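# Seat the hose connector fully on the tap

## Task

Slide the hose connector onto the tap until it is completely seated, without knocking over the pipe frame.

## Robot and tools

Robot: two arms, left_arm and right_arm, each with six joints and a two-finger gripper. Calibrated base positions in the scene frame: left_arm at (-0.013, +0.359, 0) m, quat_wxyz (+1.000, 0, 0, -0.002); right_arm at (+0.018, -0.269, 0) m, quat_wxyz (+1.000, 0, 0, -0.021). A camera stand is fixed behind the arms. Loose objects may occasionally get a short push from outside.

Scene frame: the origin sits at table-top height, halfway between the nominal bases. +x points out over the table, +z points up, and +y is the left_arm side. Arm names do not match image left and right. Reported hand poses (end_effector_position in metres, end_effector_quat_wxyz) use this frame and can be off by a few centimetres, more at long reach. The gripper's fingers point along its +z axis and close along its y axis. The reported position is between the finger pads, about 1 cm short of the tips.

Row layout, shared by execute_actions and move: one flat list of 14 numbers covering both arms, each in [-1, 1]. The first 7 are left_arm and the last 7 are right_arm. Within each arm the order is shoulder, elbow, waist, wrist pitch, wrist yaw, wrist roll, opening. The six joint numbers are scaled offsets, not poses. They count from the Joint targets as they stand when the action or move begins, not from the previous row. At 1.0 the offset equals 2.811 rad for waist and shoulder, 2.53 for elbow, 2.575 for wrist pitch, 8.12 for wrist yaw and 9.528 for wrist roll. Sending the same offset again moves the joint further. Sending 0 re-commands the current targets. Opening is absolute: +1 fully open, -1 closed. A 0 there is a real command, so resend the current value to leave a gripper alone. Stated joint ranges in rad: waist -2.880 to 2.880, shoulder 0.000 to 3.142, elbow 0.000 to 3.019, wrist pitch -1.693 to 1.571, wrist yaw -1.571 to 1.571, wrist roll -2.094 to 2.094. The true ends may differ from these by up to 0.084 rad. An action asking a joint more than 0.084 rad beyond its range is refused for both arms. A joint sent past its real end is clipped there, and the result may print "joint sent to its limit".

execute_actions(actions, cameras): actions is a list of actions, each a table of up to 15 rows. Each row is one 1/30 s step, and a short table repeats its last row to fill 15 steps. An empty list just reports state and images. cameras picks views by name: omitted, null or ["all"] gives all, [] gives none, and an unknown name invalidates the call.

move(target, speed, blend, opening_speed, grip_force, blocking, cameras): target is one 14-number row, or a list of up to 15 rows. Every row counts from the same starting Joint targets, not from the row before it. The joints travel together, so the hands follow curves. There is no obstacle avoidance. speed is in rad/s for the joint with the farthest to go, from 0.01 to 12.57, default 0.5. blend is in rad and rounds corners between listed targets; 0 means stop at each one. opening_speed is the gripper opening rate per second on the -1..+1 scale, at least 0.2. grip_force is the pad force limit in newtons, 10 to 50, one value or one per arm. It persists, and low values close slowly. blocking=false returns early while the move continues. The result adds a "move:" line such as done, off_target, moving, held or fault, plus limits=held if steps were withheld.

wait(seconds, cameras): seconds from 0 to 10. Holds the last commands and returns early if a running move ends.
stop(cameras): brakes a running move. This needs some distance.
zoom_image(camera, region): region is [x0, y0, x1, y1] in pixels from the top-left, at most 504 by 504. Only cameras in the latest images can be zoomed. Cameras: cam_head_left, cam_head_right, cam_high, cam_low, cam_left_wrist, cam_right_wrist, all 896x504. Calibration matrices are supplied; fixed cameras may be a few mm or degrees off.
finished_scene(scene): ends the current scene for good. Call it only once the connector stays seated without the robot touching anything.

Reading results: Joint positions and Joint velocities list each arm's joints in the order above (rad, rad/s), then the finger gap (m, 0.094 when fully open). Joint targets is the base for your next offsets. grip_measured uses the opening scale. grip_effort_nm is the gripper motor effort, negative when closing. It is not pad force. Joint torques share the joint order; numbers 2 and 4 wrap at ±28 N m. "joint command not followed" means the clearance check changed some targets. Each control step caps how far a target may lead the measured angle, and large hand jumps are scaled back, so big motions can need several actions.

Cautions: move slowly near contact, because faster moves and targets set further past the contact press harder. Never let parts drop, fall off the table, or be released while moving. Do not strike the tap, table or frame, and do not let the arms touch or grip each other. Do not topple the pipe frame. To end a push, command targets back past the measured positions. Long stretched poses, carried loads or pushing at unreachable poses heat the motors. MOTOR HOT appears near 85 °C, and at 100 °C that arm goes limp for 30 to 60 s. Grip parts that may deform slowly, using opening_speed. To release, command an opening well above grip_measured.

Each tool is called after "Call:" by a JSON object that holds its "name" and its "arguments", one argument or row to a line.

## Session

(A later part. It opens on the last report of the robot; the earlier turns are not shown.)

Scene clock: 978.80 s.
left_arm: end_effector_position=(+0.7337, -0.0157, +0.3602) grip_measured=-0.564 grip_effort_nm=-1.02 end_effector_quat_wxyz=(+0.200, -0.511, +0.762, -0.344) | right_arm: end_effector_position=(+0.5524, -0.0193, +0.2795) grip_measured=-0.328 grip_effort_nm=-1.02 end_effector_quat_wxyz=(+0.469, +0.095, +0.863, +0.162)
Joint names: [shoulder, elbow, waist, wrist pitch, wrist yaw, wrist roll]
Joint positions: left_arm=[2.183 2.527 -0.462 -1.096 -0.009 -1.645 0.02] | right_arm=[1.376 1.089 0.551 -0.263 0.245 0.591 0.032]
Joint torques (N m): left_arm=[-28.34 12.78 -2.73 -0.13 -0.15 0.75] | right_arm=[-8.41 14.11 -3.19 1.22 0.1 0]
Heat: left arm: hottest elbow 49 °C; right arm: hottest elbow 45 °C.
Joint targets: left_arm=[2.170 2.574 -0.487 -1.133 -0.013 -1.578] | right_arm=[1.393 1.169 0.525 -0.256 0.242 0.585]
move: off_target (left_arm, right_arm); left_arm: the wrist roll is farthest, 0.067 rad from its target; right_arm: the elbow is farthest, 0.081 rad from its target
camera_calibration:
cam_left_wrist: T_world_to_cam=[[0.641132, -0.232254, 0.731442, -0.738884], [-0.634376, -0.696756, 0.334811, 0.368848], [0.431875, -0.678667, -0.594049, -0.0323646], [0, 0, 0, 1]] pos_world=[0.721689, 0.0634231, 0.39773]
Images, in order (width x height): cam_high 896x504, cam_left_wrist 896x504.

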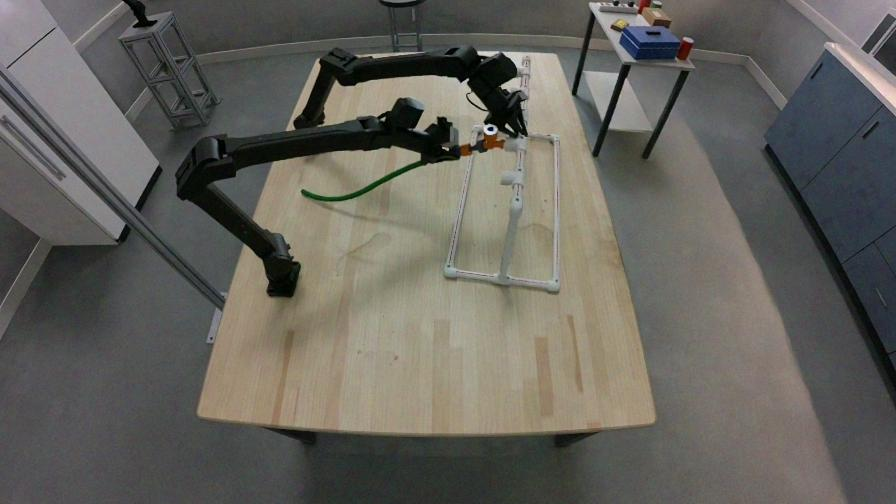

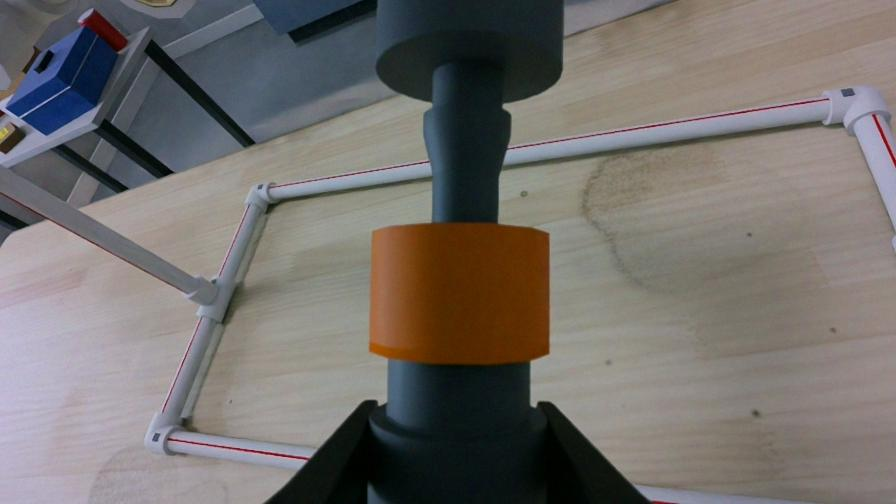

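Call:
{"name": "execute_actions", "arguments": {
  "actions": [],
  "cameras": ["cam_head_left","cam_low","cam_right_wrist","cam_left_wrist","cam_head_right"]
}}

Call:
{"name": "zoom_image", "arguments": {
  "camera": "cam_head_right",
  "region": [320, 50, 420, 150]
}}

Call:
{"name": "zoom_image", "arguments": {
  "camera": "cam_low",
  "region": [380, 180, 460, 260]
}}

Call:
{"name": "zoom_image", "arguments": {
  "camera": "cam_left_wrist",
  "region": [340, 80, 600, 300]
}}

Scene clock: 986.90 s.
left_arm: end_effector_position=(+0.7337, -0.0157, +0.3602) grip_measured=-0.565 grip_effort_nm=-1.02 end_effector_quat_wxyz=(+0.200, -0.511, +0.762, -0.344) | right_arm: end_effector_position=(+0.5524, -0.0193, +0.2794) grip_measured=-0.328 grip_effort_nm=-1.02 end_effector_quat_wxyz=(+0.468, +0.095, +0.863, +0.162)
Joint names: [shoulder, elbow, waist, wrist pitch, wrist yaw, wrist roll]
Joint positions: left_arm=[2.183 2.527 -0.462 -1.096 -0.009 -1.644 0.02] | right_arm=[1.376 1.089 0.551 -0.264 0.245 0.591 0.032]
Joint velocities: within noise
Joint torques (N m): left_arm=[-28.45 12.77 -2.73 -0.18 -0.16 0.77] | right_arm=[-8.41 14.11 -3.14 1.21 0.1 0]
Heat: left arm: hottest elbow 49 °C; right arm: hottest elbow 45 °C.
Joint targets: left_arm=[2.170 2.574 -0.487 -1.133 -0.013 -1.578] | right_arm=[1.393 1.169 0.525 -0.257 0.242 0.585]
Tool commands: left_gripper/opening=-0.8 right_gripper/opening=-0.6
camera_calibration:
cam_left_wrist: T_world_to_cam=[[0.64099, -0.232656, 0.731439, -0.738825], [-0.634612, -0.696672, 0.334538, 0.369088], [0.431741, -0.678616, -0.594206, -0.0321495], [0, 0, 0, 1]] pos_world=[0.721687, 0.0634236, 0.397829]
cam_right_wrist: T_world_to_cam=[[0.00558232, -0.924963, -0.380017, 0.0878173], [-0.847747, 0.197179, -0.492388, 0.648224], [0.530372, 0.324907, -0.783033, 0.0199969], [0, 0, 0, 1]] pos_world=[0.538434, -0.0530858, 0.368208]
Images, in order (width x height): cam_head_left 896x504, cam_head_right 896x504, cam_low 896x504, cam_left_wrist 896x504, cam_right_wrist 896x504.

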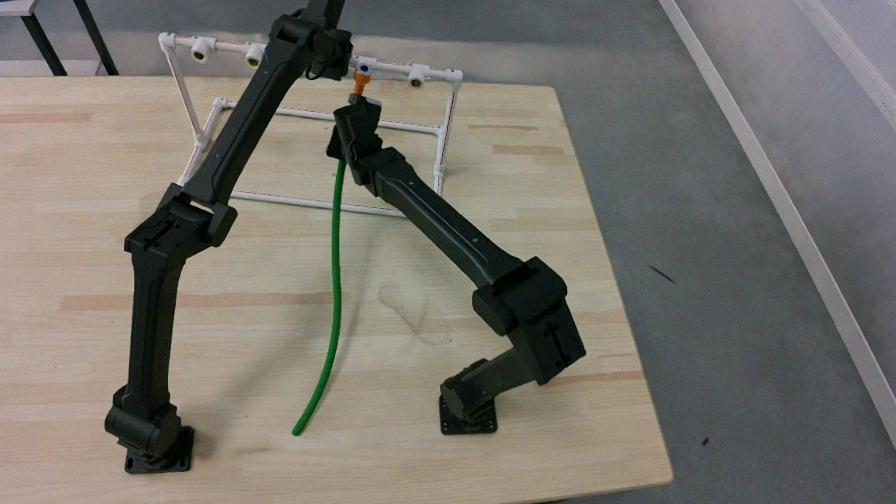

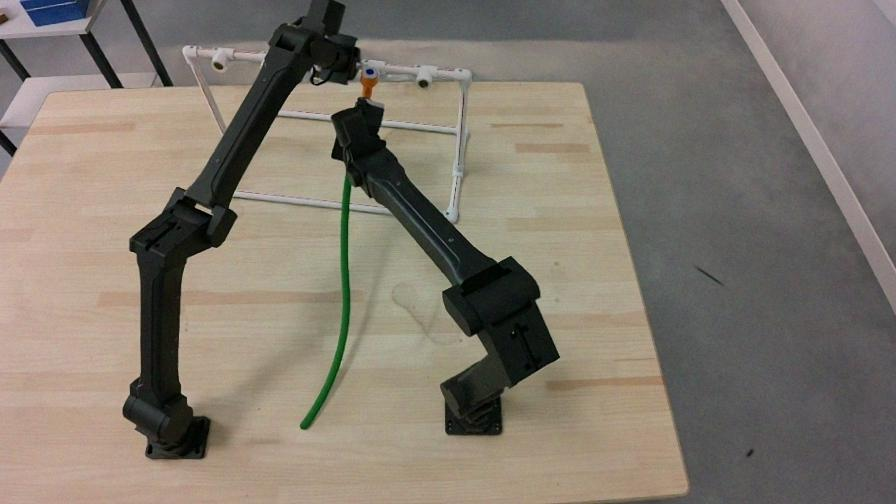

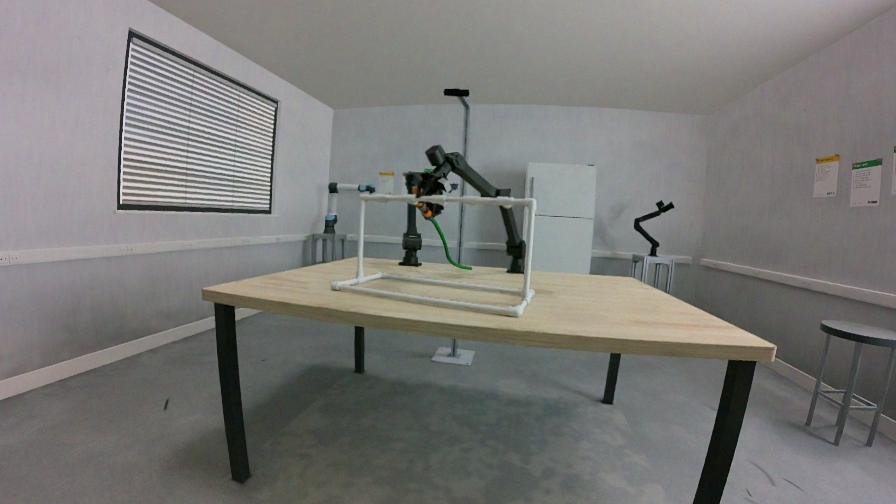

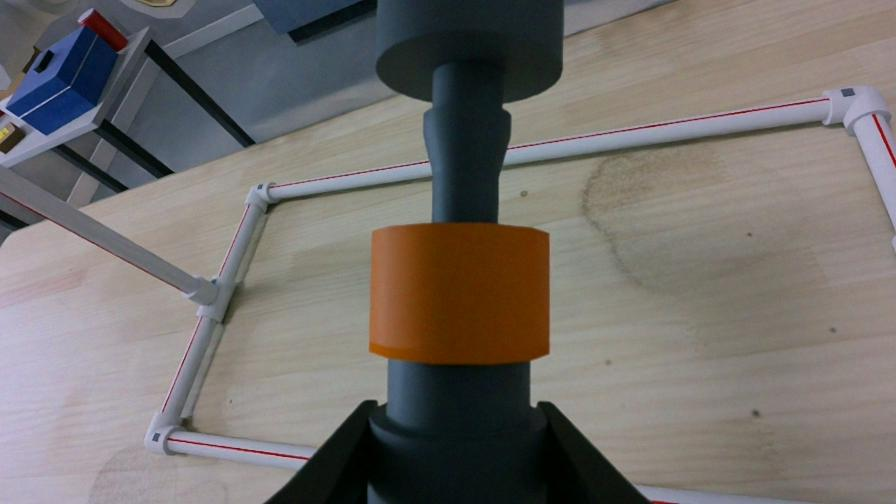

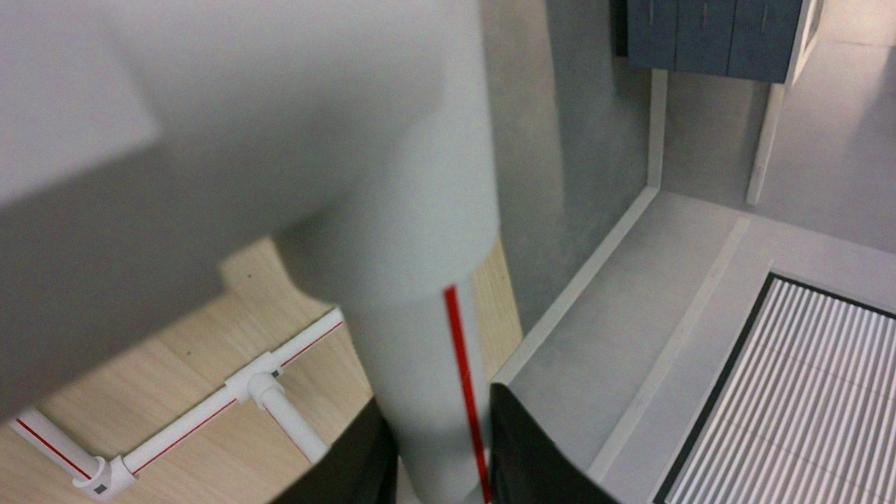

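Scaled by 5.040.

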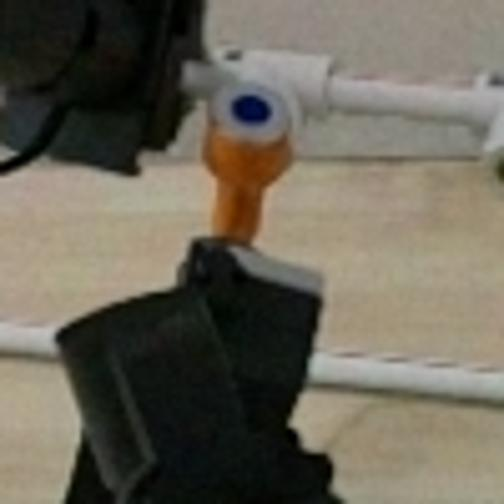

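Scaled by 6.300.

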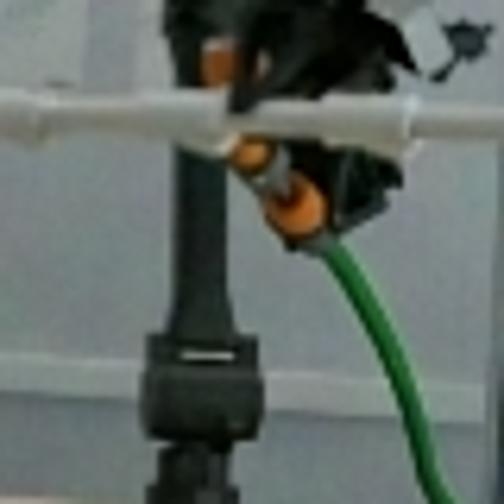

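Scaled by 1.938.

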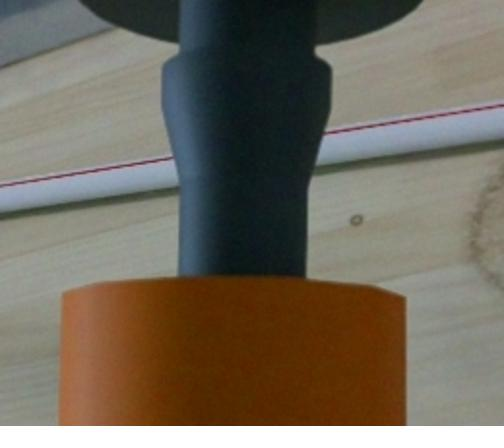

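Call:
{"name": "move", "arguments": {
  "target": [
    [0,0,0,0,0,0,-0.8,-0.003,-0.007,-0.003,0.002,0,0,-0.6],
    [0,0,0,0,0,0,-0.8,-0.003,-0.007,-0.007,0.002,0,0,-0.6],
    [0,0,0,0,0,0,-0.8,0.003,0.006,-0.008,0.002,0,0,-0.6]
  ],
  "speed": 0.06,
  "cameras": ["cam_left_wrist"]
}}

Scene clock: 1003.93 s.
left_arm: end_effector_position=(+0.7336, -0.0156, +0.3601) grip_measured=-0.565 grip_effort_nm=-1.02 end_effector_quat_wxyz=(+0.200, -0.511, +0.762, -0.344) | right_arm: end_effector_position=(+0.5661, -0.0252, +0.2889) grip_measured=-0.328 grip_effort_nm=-1.02 end_effector_quat_wxyz=(+0.475, +0.101, +0.859, +0.163)
Joint names: [shoulder, elbow, waist, wrist pitch, wrist yaw, wrist roll]
Joint positions: left_arm=[2.183 2.527 -0.462 -1.097 -0.009 -1.645 0.02] | right_arm=[1.392 1.121 0.529 -0.263 0.236 0.585 0.032]
Joint torques (N m): left_arm=[-28.34 12.71 -2.78 -0.12 -0.16 0.76] | right_arm=[-9.41 12.97 -3.14 1.42 0.43 0.06]
Heat: left arm: hottest elbow 49 °C; right arm: hottest elbow 45 °C.
Joint targets: left_arm=[2.170 2.574 -0.487 -1.133 -0.012 -1.578] | right_arm=[1.401 1.185 0.502 -0.251 0.242 0.586]
move: off_target (left_arm, right_arm); left_arm: the wrist roll is farthest, 0.067 rad from its target; right_arm: the elbow is farthest, 0.064 rad from its target
camera_calibration:
cam_left_wrist: T_world_to_cam=[[0.641643, -0.232546, 0.730901, -0.738877], [-0.634145, -0.696884, 0.33498, 0.368593], [0.431455, -0.678435, -0.594619, -0.0318662], [0, 0, 0, 1]] pos_world=[0.721586, 0.0634246, 0.397626]
Images, in order (width x height): cam_left_wrist 896x504.

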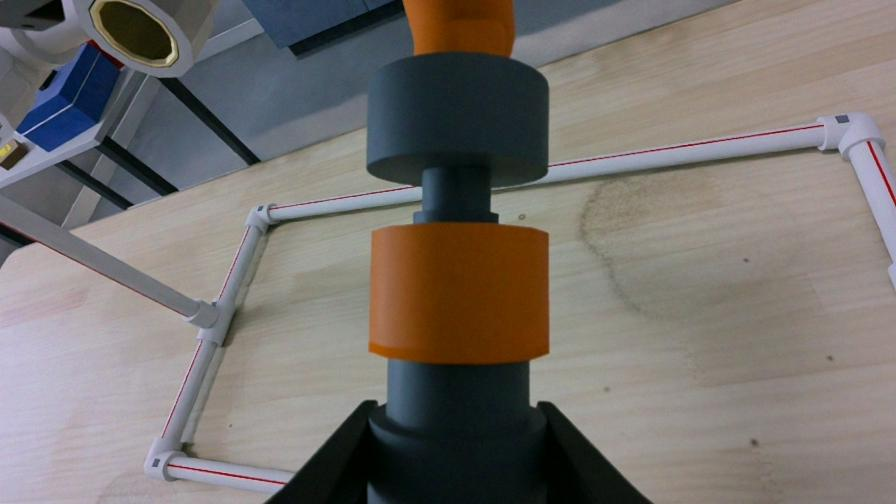

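Call:
{"name": "move", "arguments": {
  "target": [
    [0,0,0,0,0,0,-0.8,0.004,0.016,-0.002,-0.004,0,0,-0.6],
    [0,0,0,0,0,0,-0.8,0.007,0.032,-0.004,-0.006,0,0,-0.6]
  ],
  "speed": 0.06,
  "cameras": ["cam_left_wrist"]
}}

Call:
{"name": "move", "arguments": {
  "target": [
    [0,0,0,0,0,0,-0.8,0.003,0.016,-0.002,-0.002,0,0,-0.6],
    [0,0,0,0,0,0,-0.8,0.006,0.032,-0.004,-0.004,0,0,-0.6]
  ],
  "speed": 0.06,
  "cameras": ["cam_left_wrist"]
}}

Scene clock: 1009.47 s.
left_arm: end_effector_position=(+0.7338, -0.0152, +0.3601) grip_measured=-0.567 grip_effort_nm=-1.02 end_effector_quat_wxyz=(+0.201, -0.512, +0.762, -0.343) | right_arm: end_effector_position=(+0.5746, -0.0234, +0.2920) grip_measured=-0.328 grip_effort_nm=-1.02 end_effector_quat_wxyz=(+0.471, +0.102, +0.861, +0.159)
Joint names: [shoulder, elbow, waist, wrist pitch, wrist yaw, wrist roll]
Joint positions: left_arm=[2.183 2.527 -0.462 -1.097 -0.012 -1.644 0.02] | right_arm=[1.414 1.158 0.525 -0.29 0.237 0.585 0.032]
Joint torques (N m): left_arm=[-28.22 12.78 -2.78 -0.14 -0.02 0.77] | right_arm=[-10.23 15.98 -3.96 1.87 0.42 0.06]
Heat: left arm: hottest elbow 49 °C; right arm: hottest elbow 47 °C.
Joint targets: left_arm=[2.170 2.574 -0.487 -1.133 -0.012 -1.578] | right_arm=[1.421 1.266 0.491 -0.267 0.242 0.586]
move: off_target (left_arm, right_arm); left_arm: the wrist roll is farthest, 0.066 rad from its target; right_arm: the elbow is farthest, 0.108 rad from its target
camera_calibration:
cam_left_wrist: T_world_to_cam=[[0.641297, -0.232831, 0.731114, -0.73877], [-0.633335, -0.698533, 0.333075, 0.369034], [0.433157, -0.67664, -0.595427, -0.0325711], [0, 0, 0, 1]] pos_world=[0.721601, 0.0637353, 0.397815]
Images, in order (width x height): cam_left_wrist 896x504.

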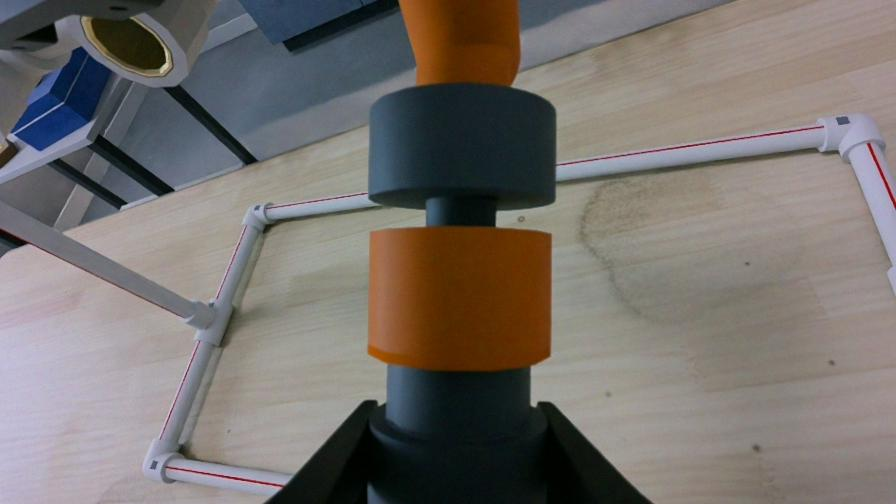

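Scene clock: 1011.50 s.
left_arm: end_effector_position=(+0.7370, -0.0114, +0.3610) grip_measured=-0.568 grip_effort_nm=-1.02 end_effector_quat_wxyz=(+0.207, -0.514, +0.759, -0.343) | right_arm: end_effector_position=(+0.5848, -0.0203, +0.2959) grip_measured=-0.328 grip_effort_nm=-1.02 end_effector_quat_wxyz=(+0.465, +0.102, +0.865, +0.158)
Joint names: [shoulder, elbow, waist, wrist pitch, wrist yaw, wrist roll]
Joint positions: left_arm=[2.184 2.527 -0.458 -1.09 -0.022 -1.644 0.02] | right_arm=[1.441 1.204 0.52 -0.323 0.229 0.587 0.032]
Joint torques (N m): left_arm=[-28.51 12.78 -3.08 -0.39 0.37 0.76] | right_arm=[-11.46 18.45 -4.42 2.84 0.73 0.05]
Heat: left arm: hottest elbow 49 °C; right arm: hottest elbow 47 °C.
Joint targets: left_arm=[2.170 2.574 -0.487 -1.133 -0.012 -1.578] | right_arm=[1.438 1.346 0.480 -0.277 0.242 0.586]
move: off_target (left_arm, right_arm); left_arm: the wrist roll is farthest, 0.066 rad from its target; right_arm: the elbow is farthest, 0.143 rad from its target
camera_calibration:
cam_left_wrist: T_world_to_cam=[[0.637695, -0.228206, 0.735709, -0.739564], [-0.628461, -0.706407, 0.325618, 0.372484], [0.445402, -0.670009, -0.59389, -0.0404168], [0, 0, 0, 1]] pos_world=[0.723709, 0.0672727, 0.398813]
Images, in order (width x height): cam_left_wrist 896x504.

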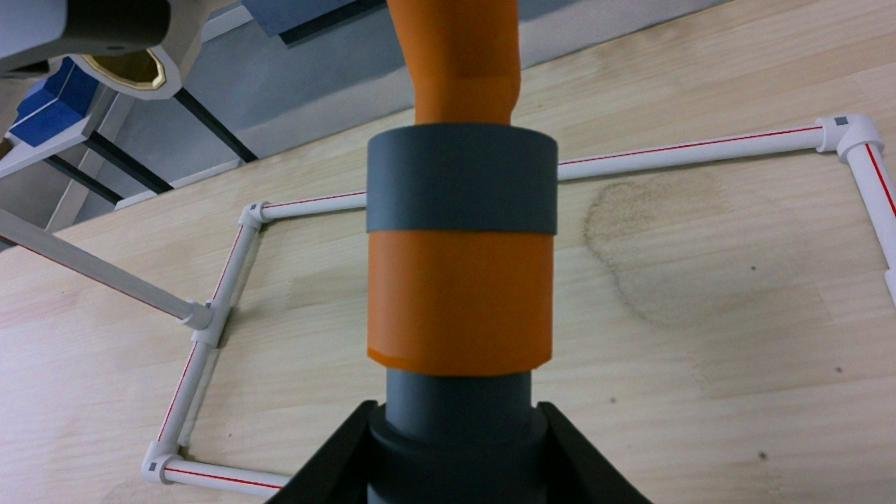

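Call:
{"name": "move", "arguments": {
  "target": [
    [0,0,0,0,0,0,-0.8,0.002,0.014,-0.001,-0.001,0,0,-0.6],
    [0,0,0,0,0,0,-0.8,0.002,-0.03,0.008,-0.012,-0.0015,0,-0.6],
    [0,0,0,0,0,0,-0.8,0.002,-0.03,0.008,-0.012,-0.0015,0,0.5]
  ],
  "speed": 0.08,
  "opening_speed": 0.6,
  "cameras": ["cam_left_wrist","cam_high"]
}}

Scene clock: 1018.17 s.
left_arm: end_effector_position=(+0.7350, -0.0106, +0.3603) grip_measured=-0.568 grip_effort_nm=-1.02 end_effector_quat_wxyz=(+0.201, -0.514, +0.761, -0.341) | right_arm: end_effector_position=(+0.5898, -0.0211, +0.2986) grip_measured=+0.497 grip_effort_nm=0.13 end_effector_quat_wxyz=(+0.467, +0.104, +0.864, +0.159)
Joint names: [shoulder, elbow, waist, wrist pitch, wrist yaw, wrist roll]
Joint positions: left_arm=[2.182 2.527 -0.456 -1.101 -0.013 -1.644 0.02] | right_arm=[1.449 1.218 0.514 -0.323 0.227 0.587 0.07]
Joint torques (N m): left_arm=[-28.16 12.78 -3.14 -0.01 0 0.76] | right_arm=[-11.81 12.25 -1.9 1.55 0.32 0.05]
Heat: left arm: hottest elbow 49 °C; right arm: hottest elbow 49 °C.
Joint targets: left_arm=[2.170 2.574 -0.487 -1.133 -0.013 -1.578] | right_arm=[1.443 1.271 0.502 -0.308 0.230 0.586]
move: off_target (left_arm, right_arm); target 3's new numbers were sent with right_arm's elbow 0.053 rad from that target; left_arm: the wrist roll is farthest, 0.066 rad from its target; right_arm: the elbow is farthest, 0.052 rad from its target
camera_calibration:
cam_left_wrist: T_world_to_cam=[[0.644503, -0.230416, 0.729057, -0.740191], [-0.628188, -0.703151, 0.333103, 0.369181], [0.435885, -0.672671, -0.597928, -0.0308922], [0, 0, 0, 1]] pos_world=[0.722436, 0.0682578, 0.398195]
Images, in order (width x height): cam_high 896x504, cam_left_wrist 896x504.

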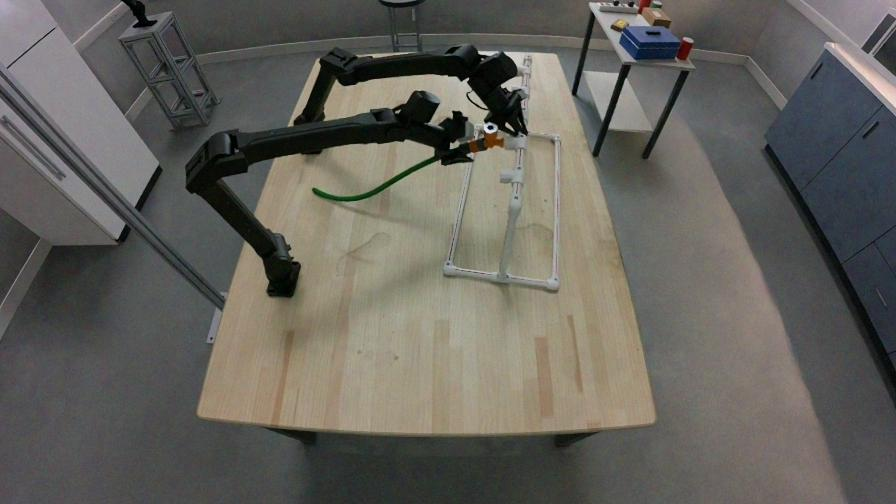

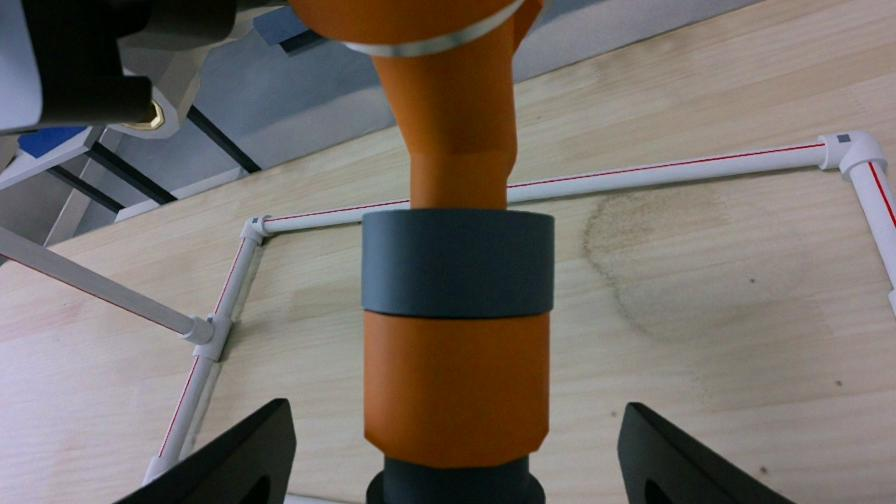

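Call:
{"name": "move", "arguments": {
  "target": [
    [0,0,0,0,0,0,-0.8,0,0,0,0,0,0,1],
    [0,0,0,0,0,0,-0.8,-0.1003,-0.058,0.018,-0.054,0.005,0,1]
  ],
  "speed": 0.2
}}

Call:
{"name": "zoom_image", "arguments": {
  "camera": "cam_high",
  "region": [440, 110, 540, 180]
}}

Scene clock: 1024.57 s.
left_arm: end_effector_position=(+0.7350, -0.0106, +0.3603) grip_measured=-0.568 grip_effort_nm=-1.02 end_effector_quat_wxyz=(+0.201, -0.514, +0.761, -0.341) | right_arm: end_effector_position=(+0.5074, -0.0568, +0.3748) grip_measured=+0.998 grip_effort_nm=0.13 end_effector_quat_wxyz=(+0.497, +0.107, +0.845, +0.165)
Joint names: [shoulder, elbow, waist, wrist pitch, wrist yaw, wrist roll]
Joint positions: left_arm=[2.182 2.527 -0.456 -1.101 -0.013 -1.644 0.02] | right_arm=[1.169 1.124 0.538 -0.442 0.268 0.587 0.094]
Joint torques (N m): left_arm=[-28.04 12.77 -3.14 0.01 0.01 0.75] | right_arm=[-7.12 8.76 0.56 0.76 0.32 0.05]
Heat: left arm: hottest elbow 49 °C; right arm: hottest elbow 48 °C.
Joint targets: left_arm=[2.170 2.574 -0.487 -1.133 -0.013 -1.578] | right_arm=[1.161 1.124 0.553 -0.447 0.271 0.586]
move: off_target (left_arm); left_arm: the wrist roll is farthest, 0.066 rad from its target
camera_calibration:
cam_left_wrist: T_world_to_cam=[[0.644503, -0.230416, 0.729057, -0.740191], [-0.628188, -0.703151, 0.333103, 0.369181], [0.435885, -0.672671, -0.597928, -0.0308922], [0, 0, 0, 1]] pos_world=[0.722436, 0.0682578, 0.398195]
cam_right_wrist: T_world_to_cam=[[0.00143116, -0.918531, -0.395345, 0.097914], [-0.809106, 0.231266, -0.540244, 0.664621], [0.587661, 0.320649, -0.742858, 0.0863611], [0, 0, 0, 1]] pos_world=[0.486858, -0.0914586, 0.461921]

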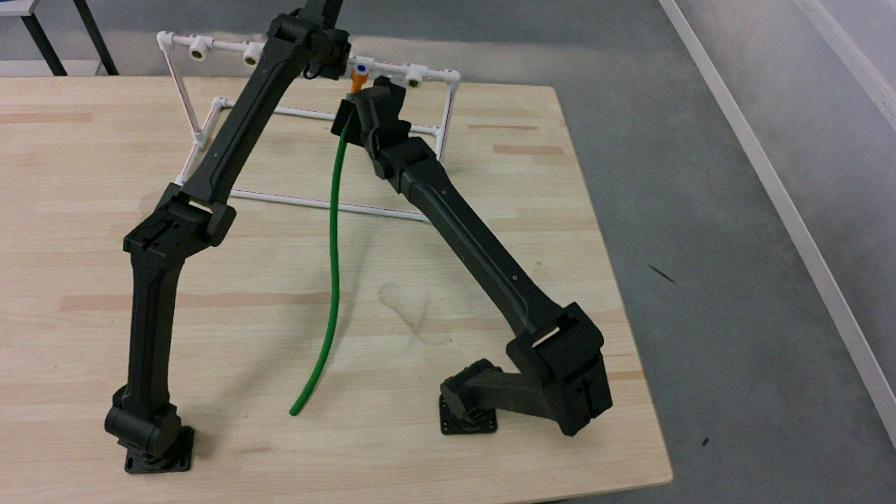

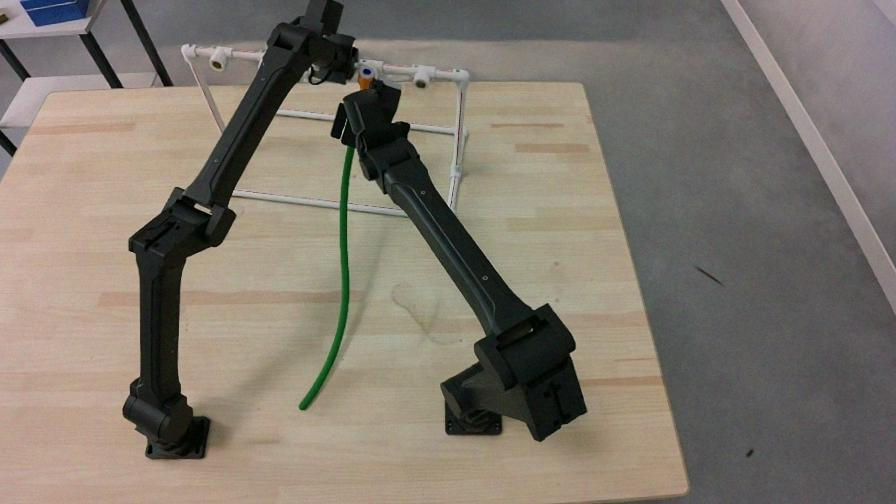

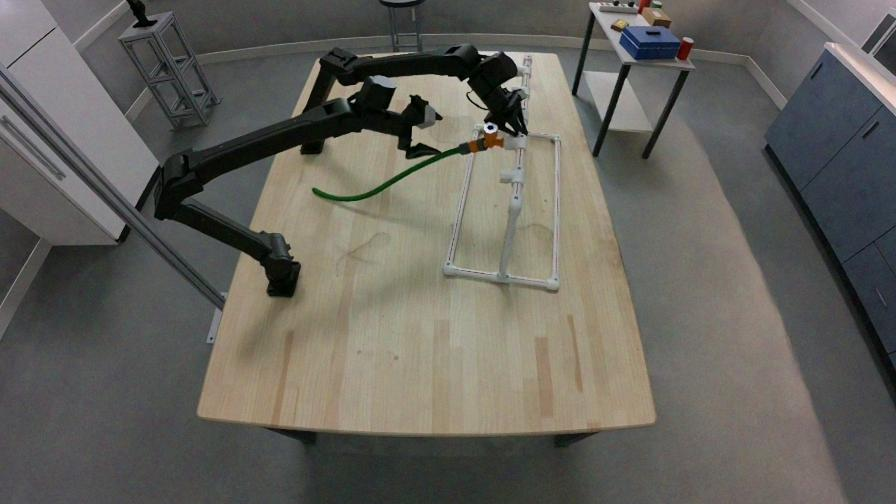

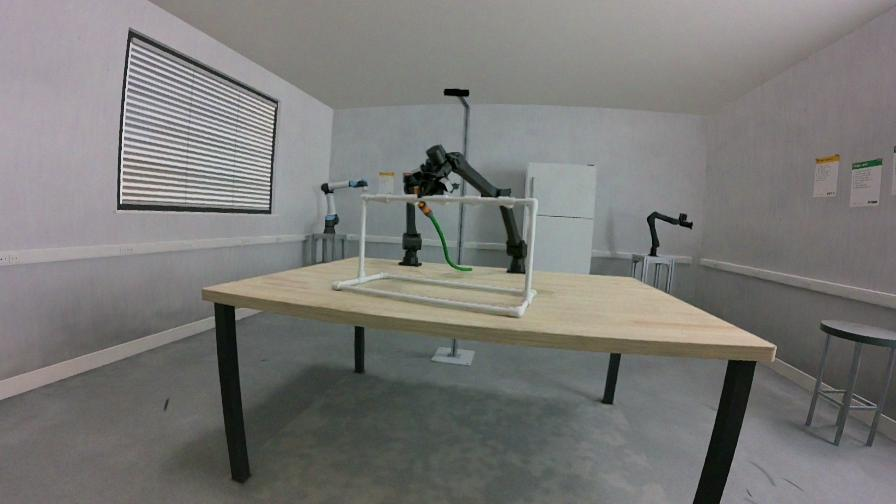

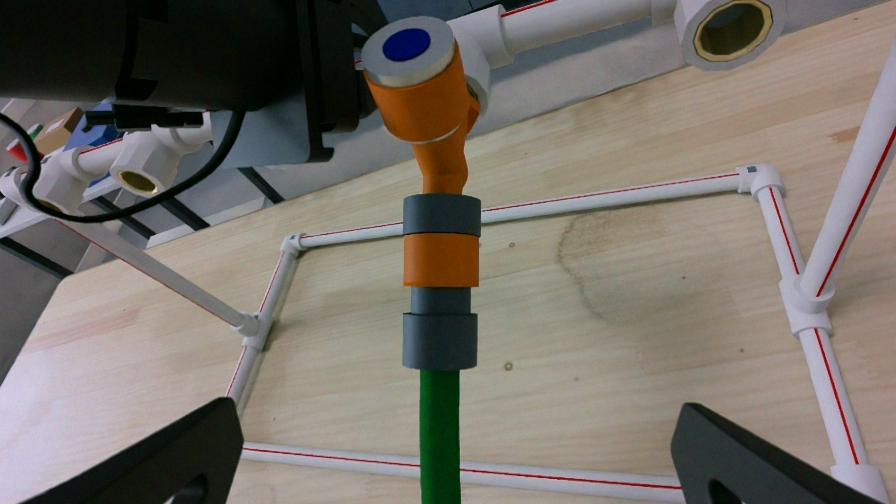

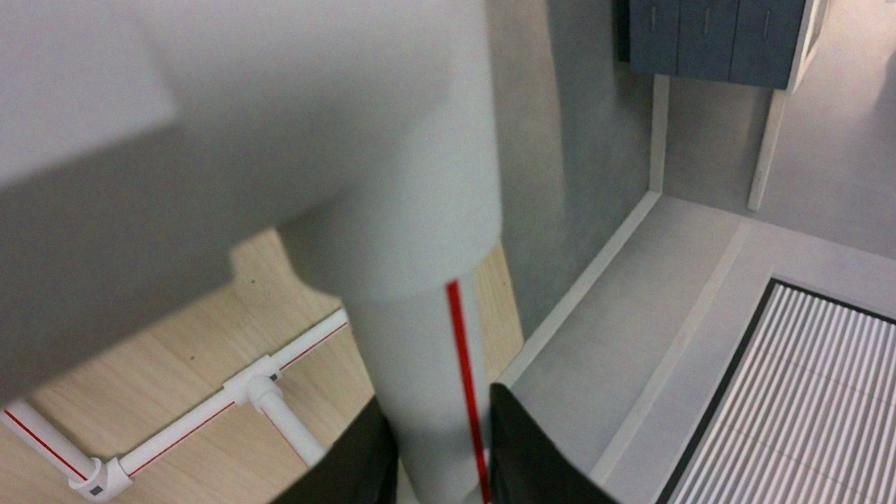

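Scaled by 5.040.

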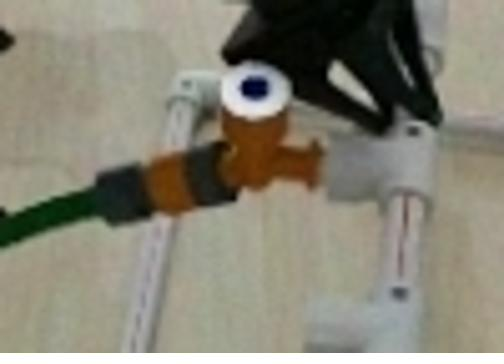

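Call:
{"name": "move", "arguments": {
  "target": [
    [0,0,0.011,0.012,0,0,0.5,-0.03,-0.03,-0.03,0,0,0,1],
    [-0.0747,-0.1126,0.011,0.018,0,0,0.5,-0.06,-0.06,-0.06,0,0,0,1]
  ],
  "speed": 0.2,
  "opening_speed": 0.8
}}

Scene clock: 1032.27 s.
left_arm: end_effector_position=(+0.6822, +0.0156, +0.3886) grip_measured=+0.497 grip_effort_nm=0.15 end_effector_quat_wxyz=(+0.202, -0.496, +0.781, -0.321) | right_arm: end_effector_position=(+0.4773, -0.1476, +0.3641) grip_measured=+0.998 grip_effort_nm=0.13 end_effector_quat_wxyz=(+0.512, +0.166, +0.832, +0.133)
Joint names: [shoulder, elbow, waist, wrist pitch, wrist yaw, wrist roll]
Joint positions: left_arm=[1.989 2.298 -0.456 -1.101 -0.013 -1.587 0.07] | right_arm=[1.004 0.973 0.398 -0.442 0.269 0.587 0.094]
Joint torques (N m): left_arm=[-27.22 8.49 -1.03 1.62 -0.01 0.13] | right_arm=[-4.66 8.7 -2.02 0.76 0.27 0.05]
Heat: left arm: hottest elbow 49 °C; right arm: hottest elbow 48 °C.
Joint targets: left_arm=[1.960 2.289 -0.456 -1.086 -0.012 -1.578] | right_arm=[0.992 0.972 0.384 -0.447 0.271 0.586]
move: done
camera_calibration:
cam_left_wrist: T_world_to_cam=[[0.644238, -0.29404, 0.706044, -0.710574], [-0.651741, -0.694147, 0.305603, 0.371596], [0.400239, -0.657039, -0.638834, 0.0666245], [0, 0, 0, 1]] pos_world=[0.673297, 0.0927807, 0.430697]
cam_right_wrist: T_world_to_cam=[[-0.12195, -0.907914, -0.401023, 0.0727941], [-0.76136, 0.34478, -0.549052, 0.652682], [0.636757, 0.238366, -0.733296, 0.0861563], [0, 0, 0, 1]] pos_world=[0.450942, -0.179477, 0.450726]

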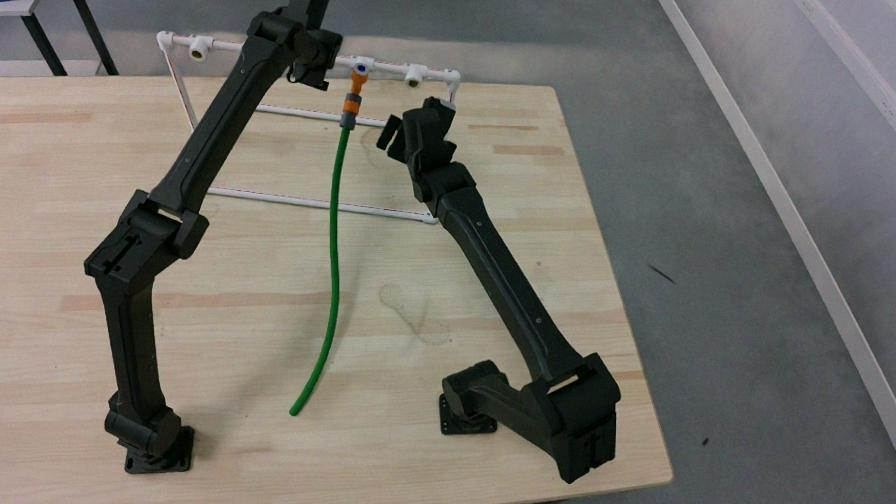

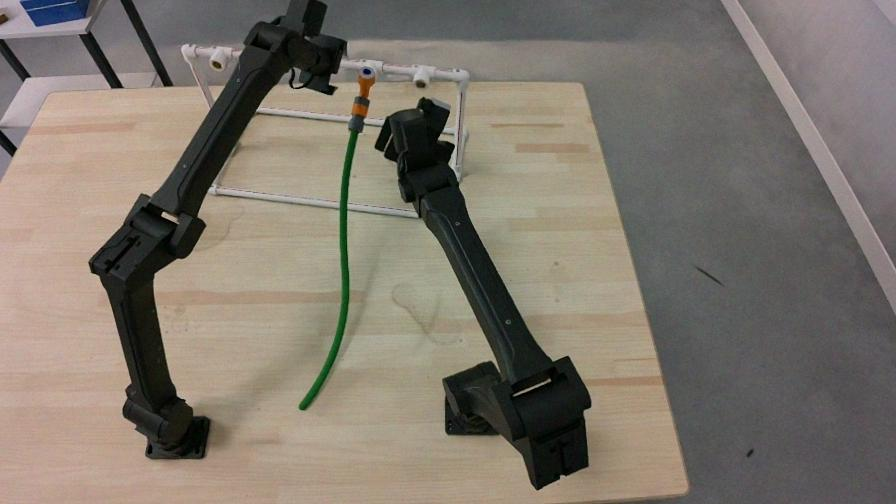

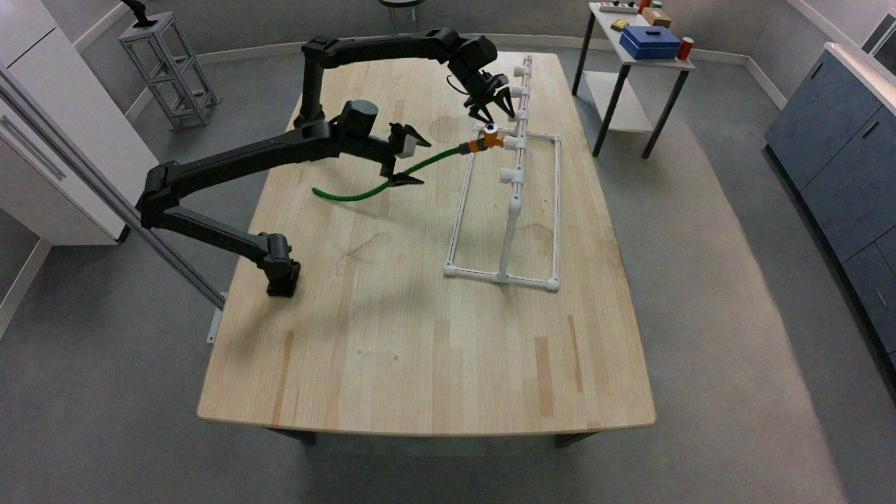

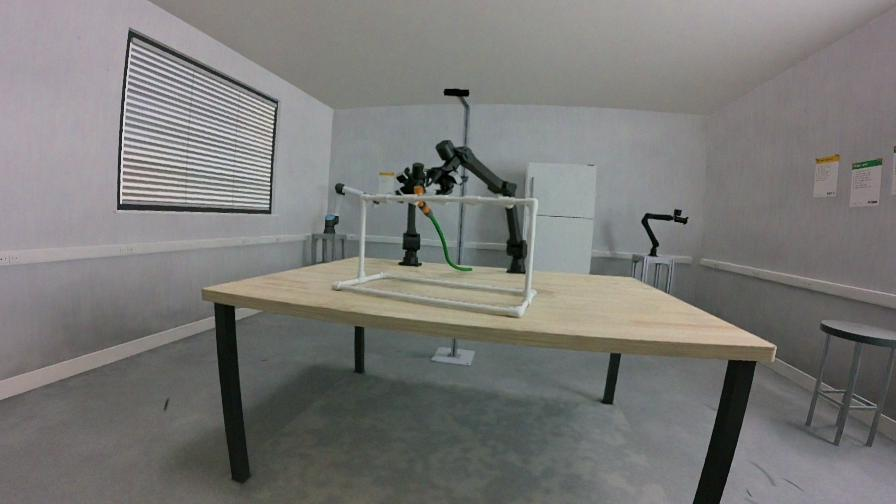

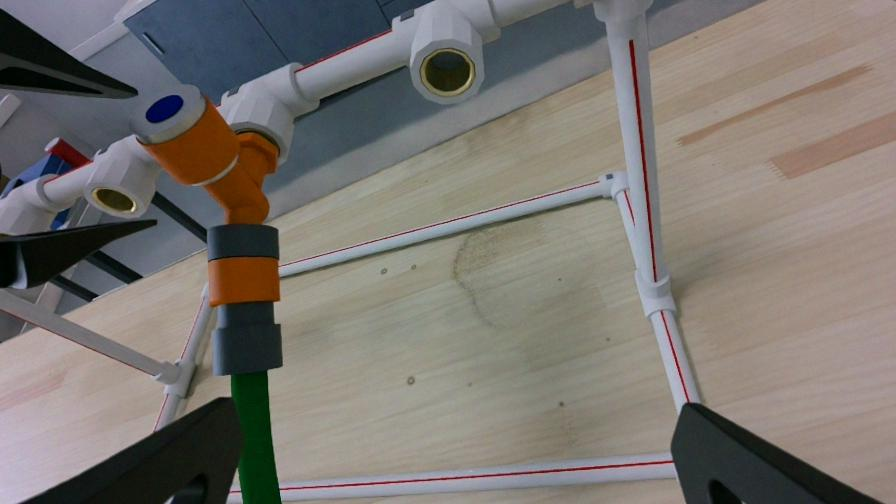

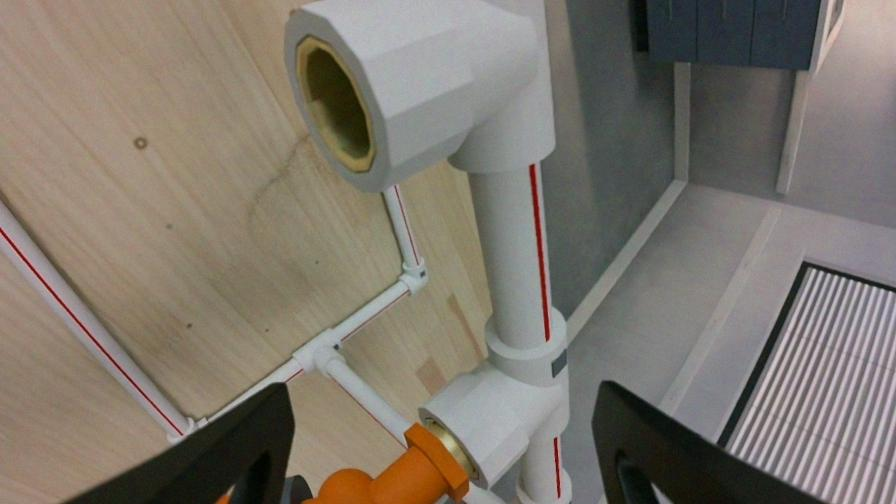

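All clear, connector holds, frame is standing.

Call:
{"name": "finished_scene", "arguments": {
  "scene": 1
}}

The scene is finished: the task was done.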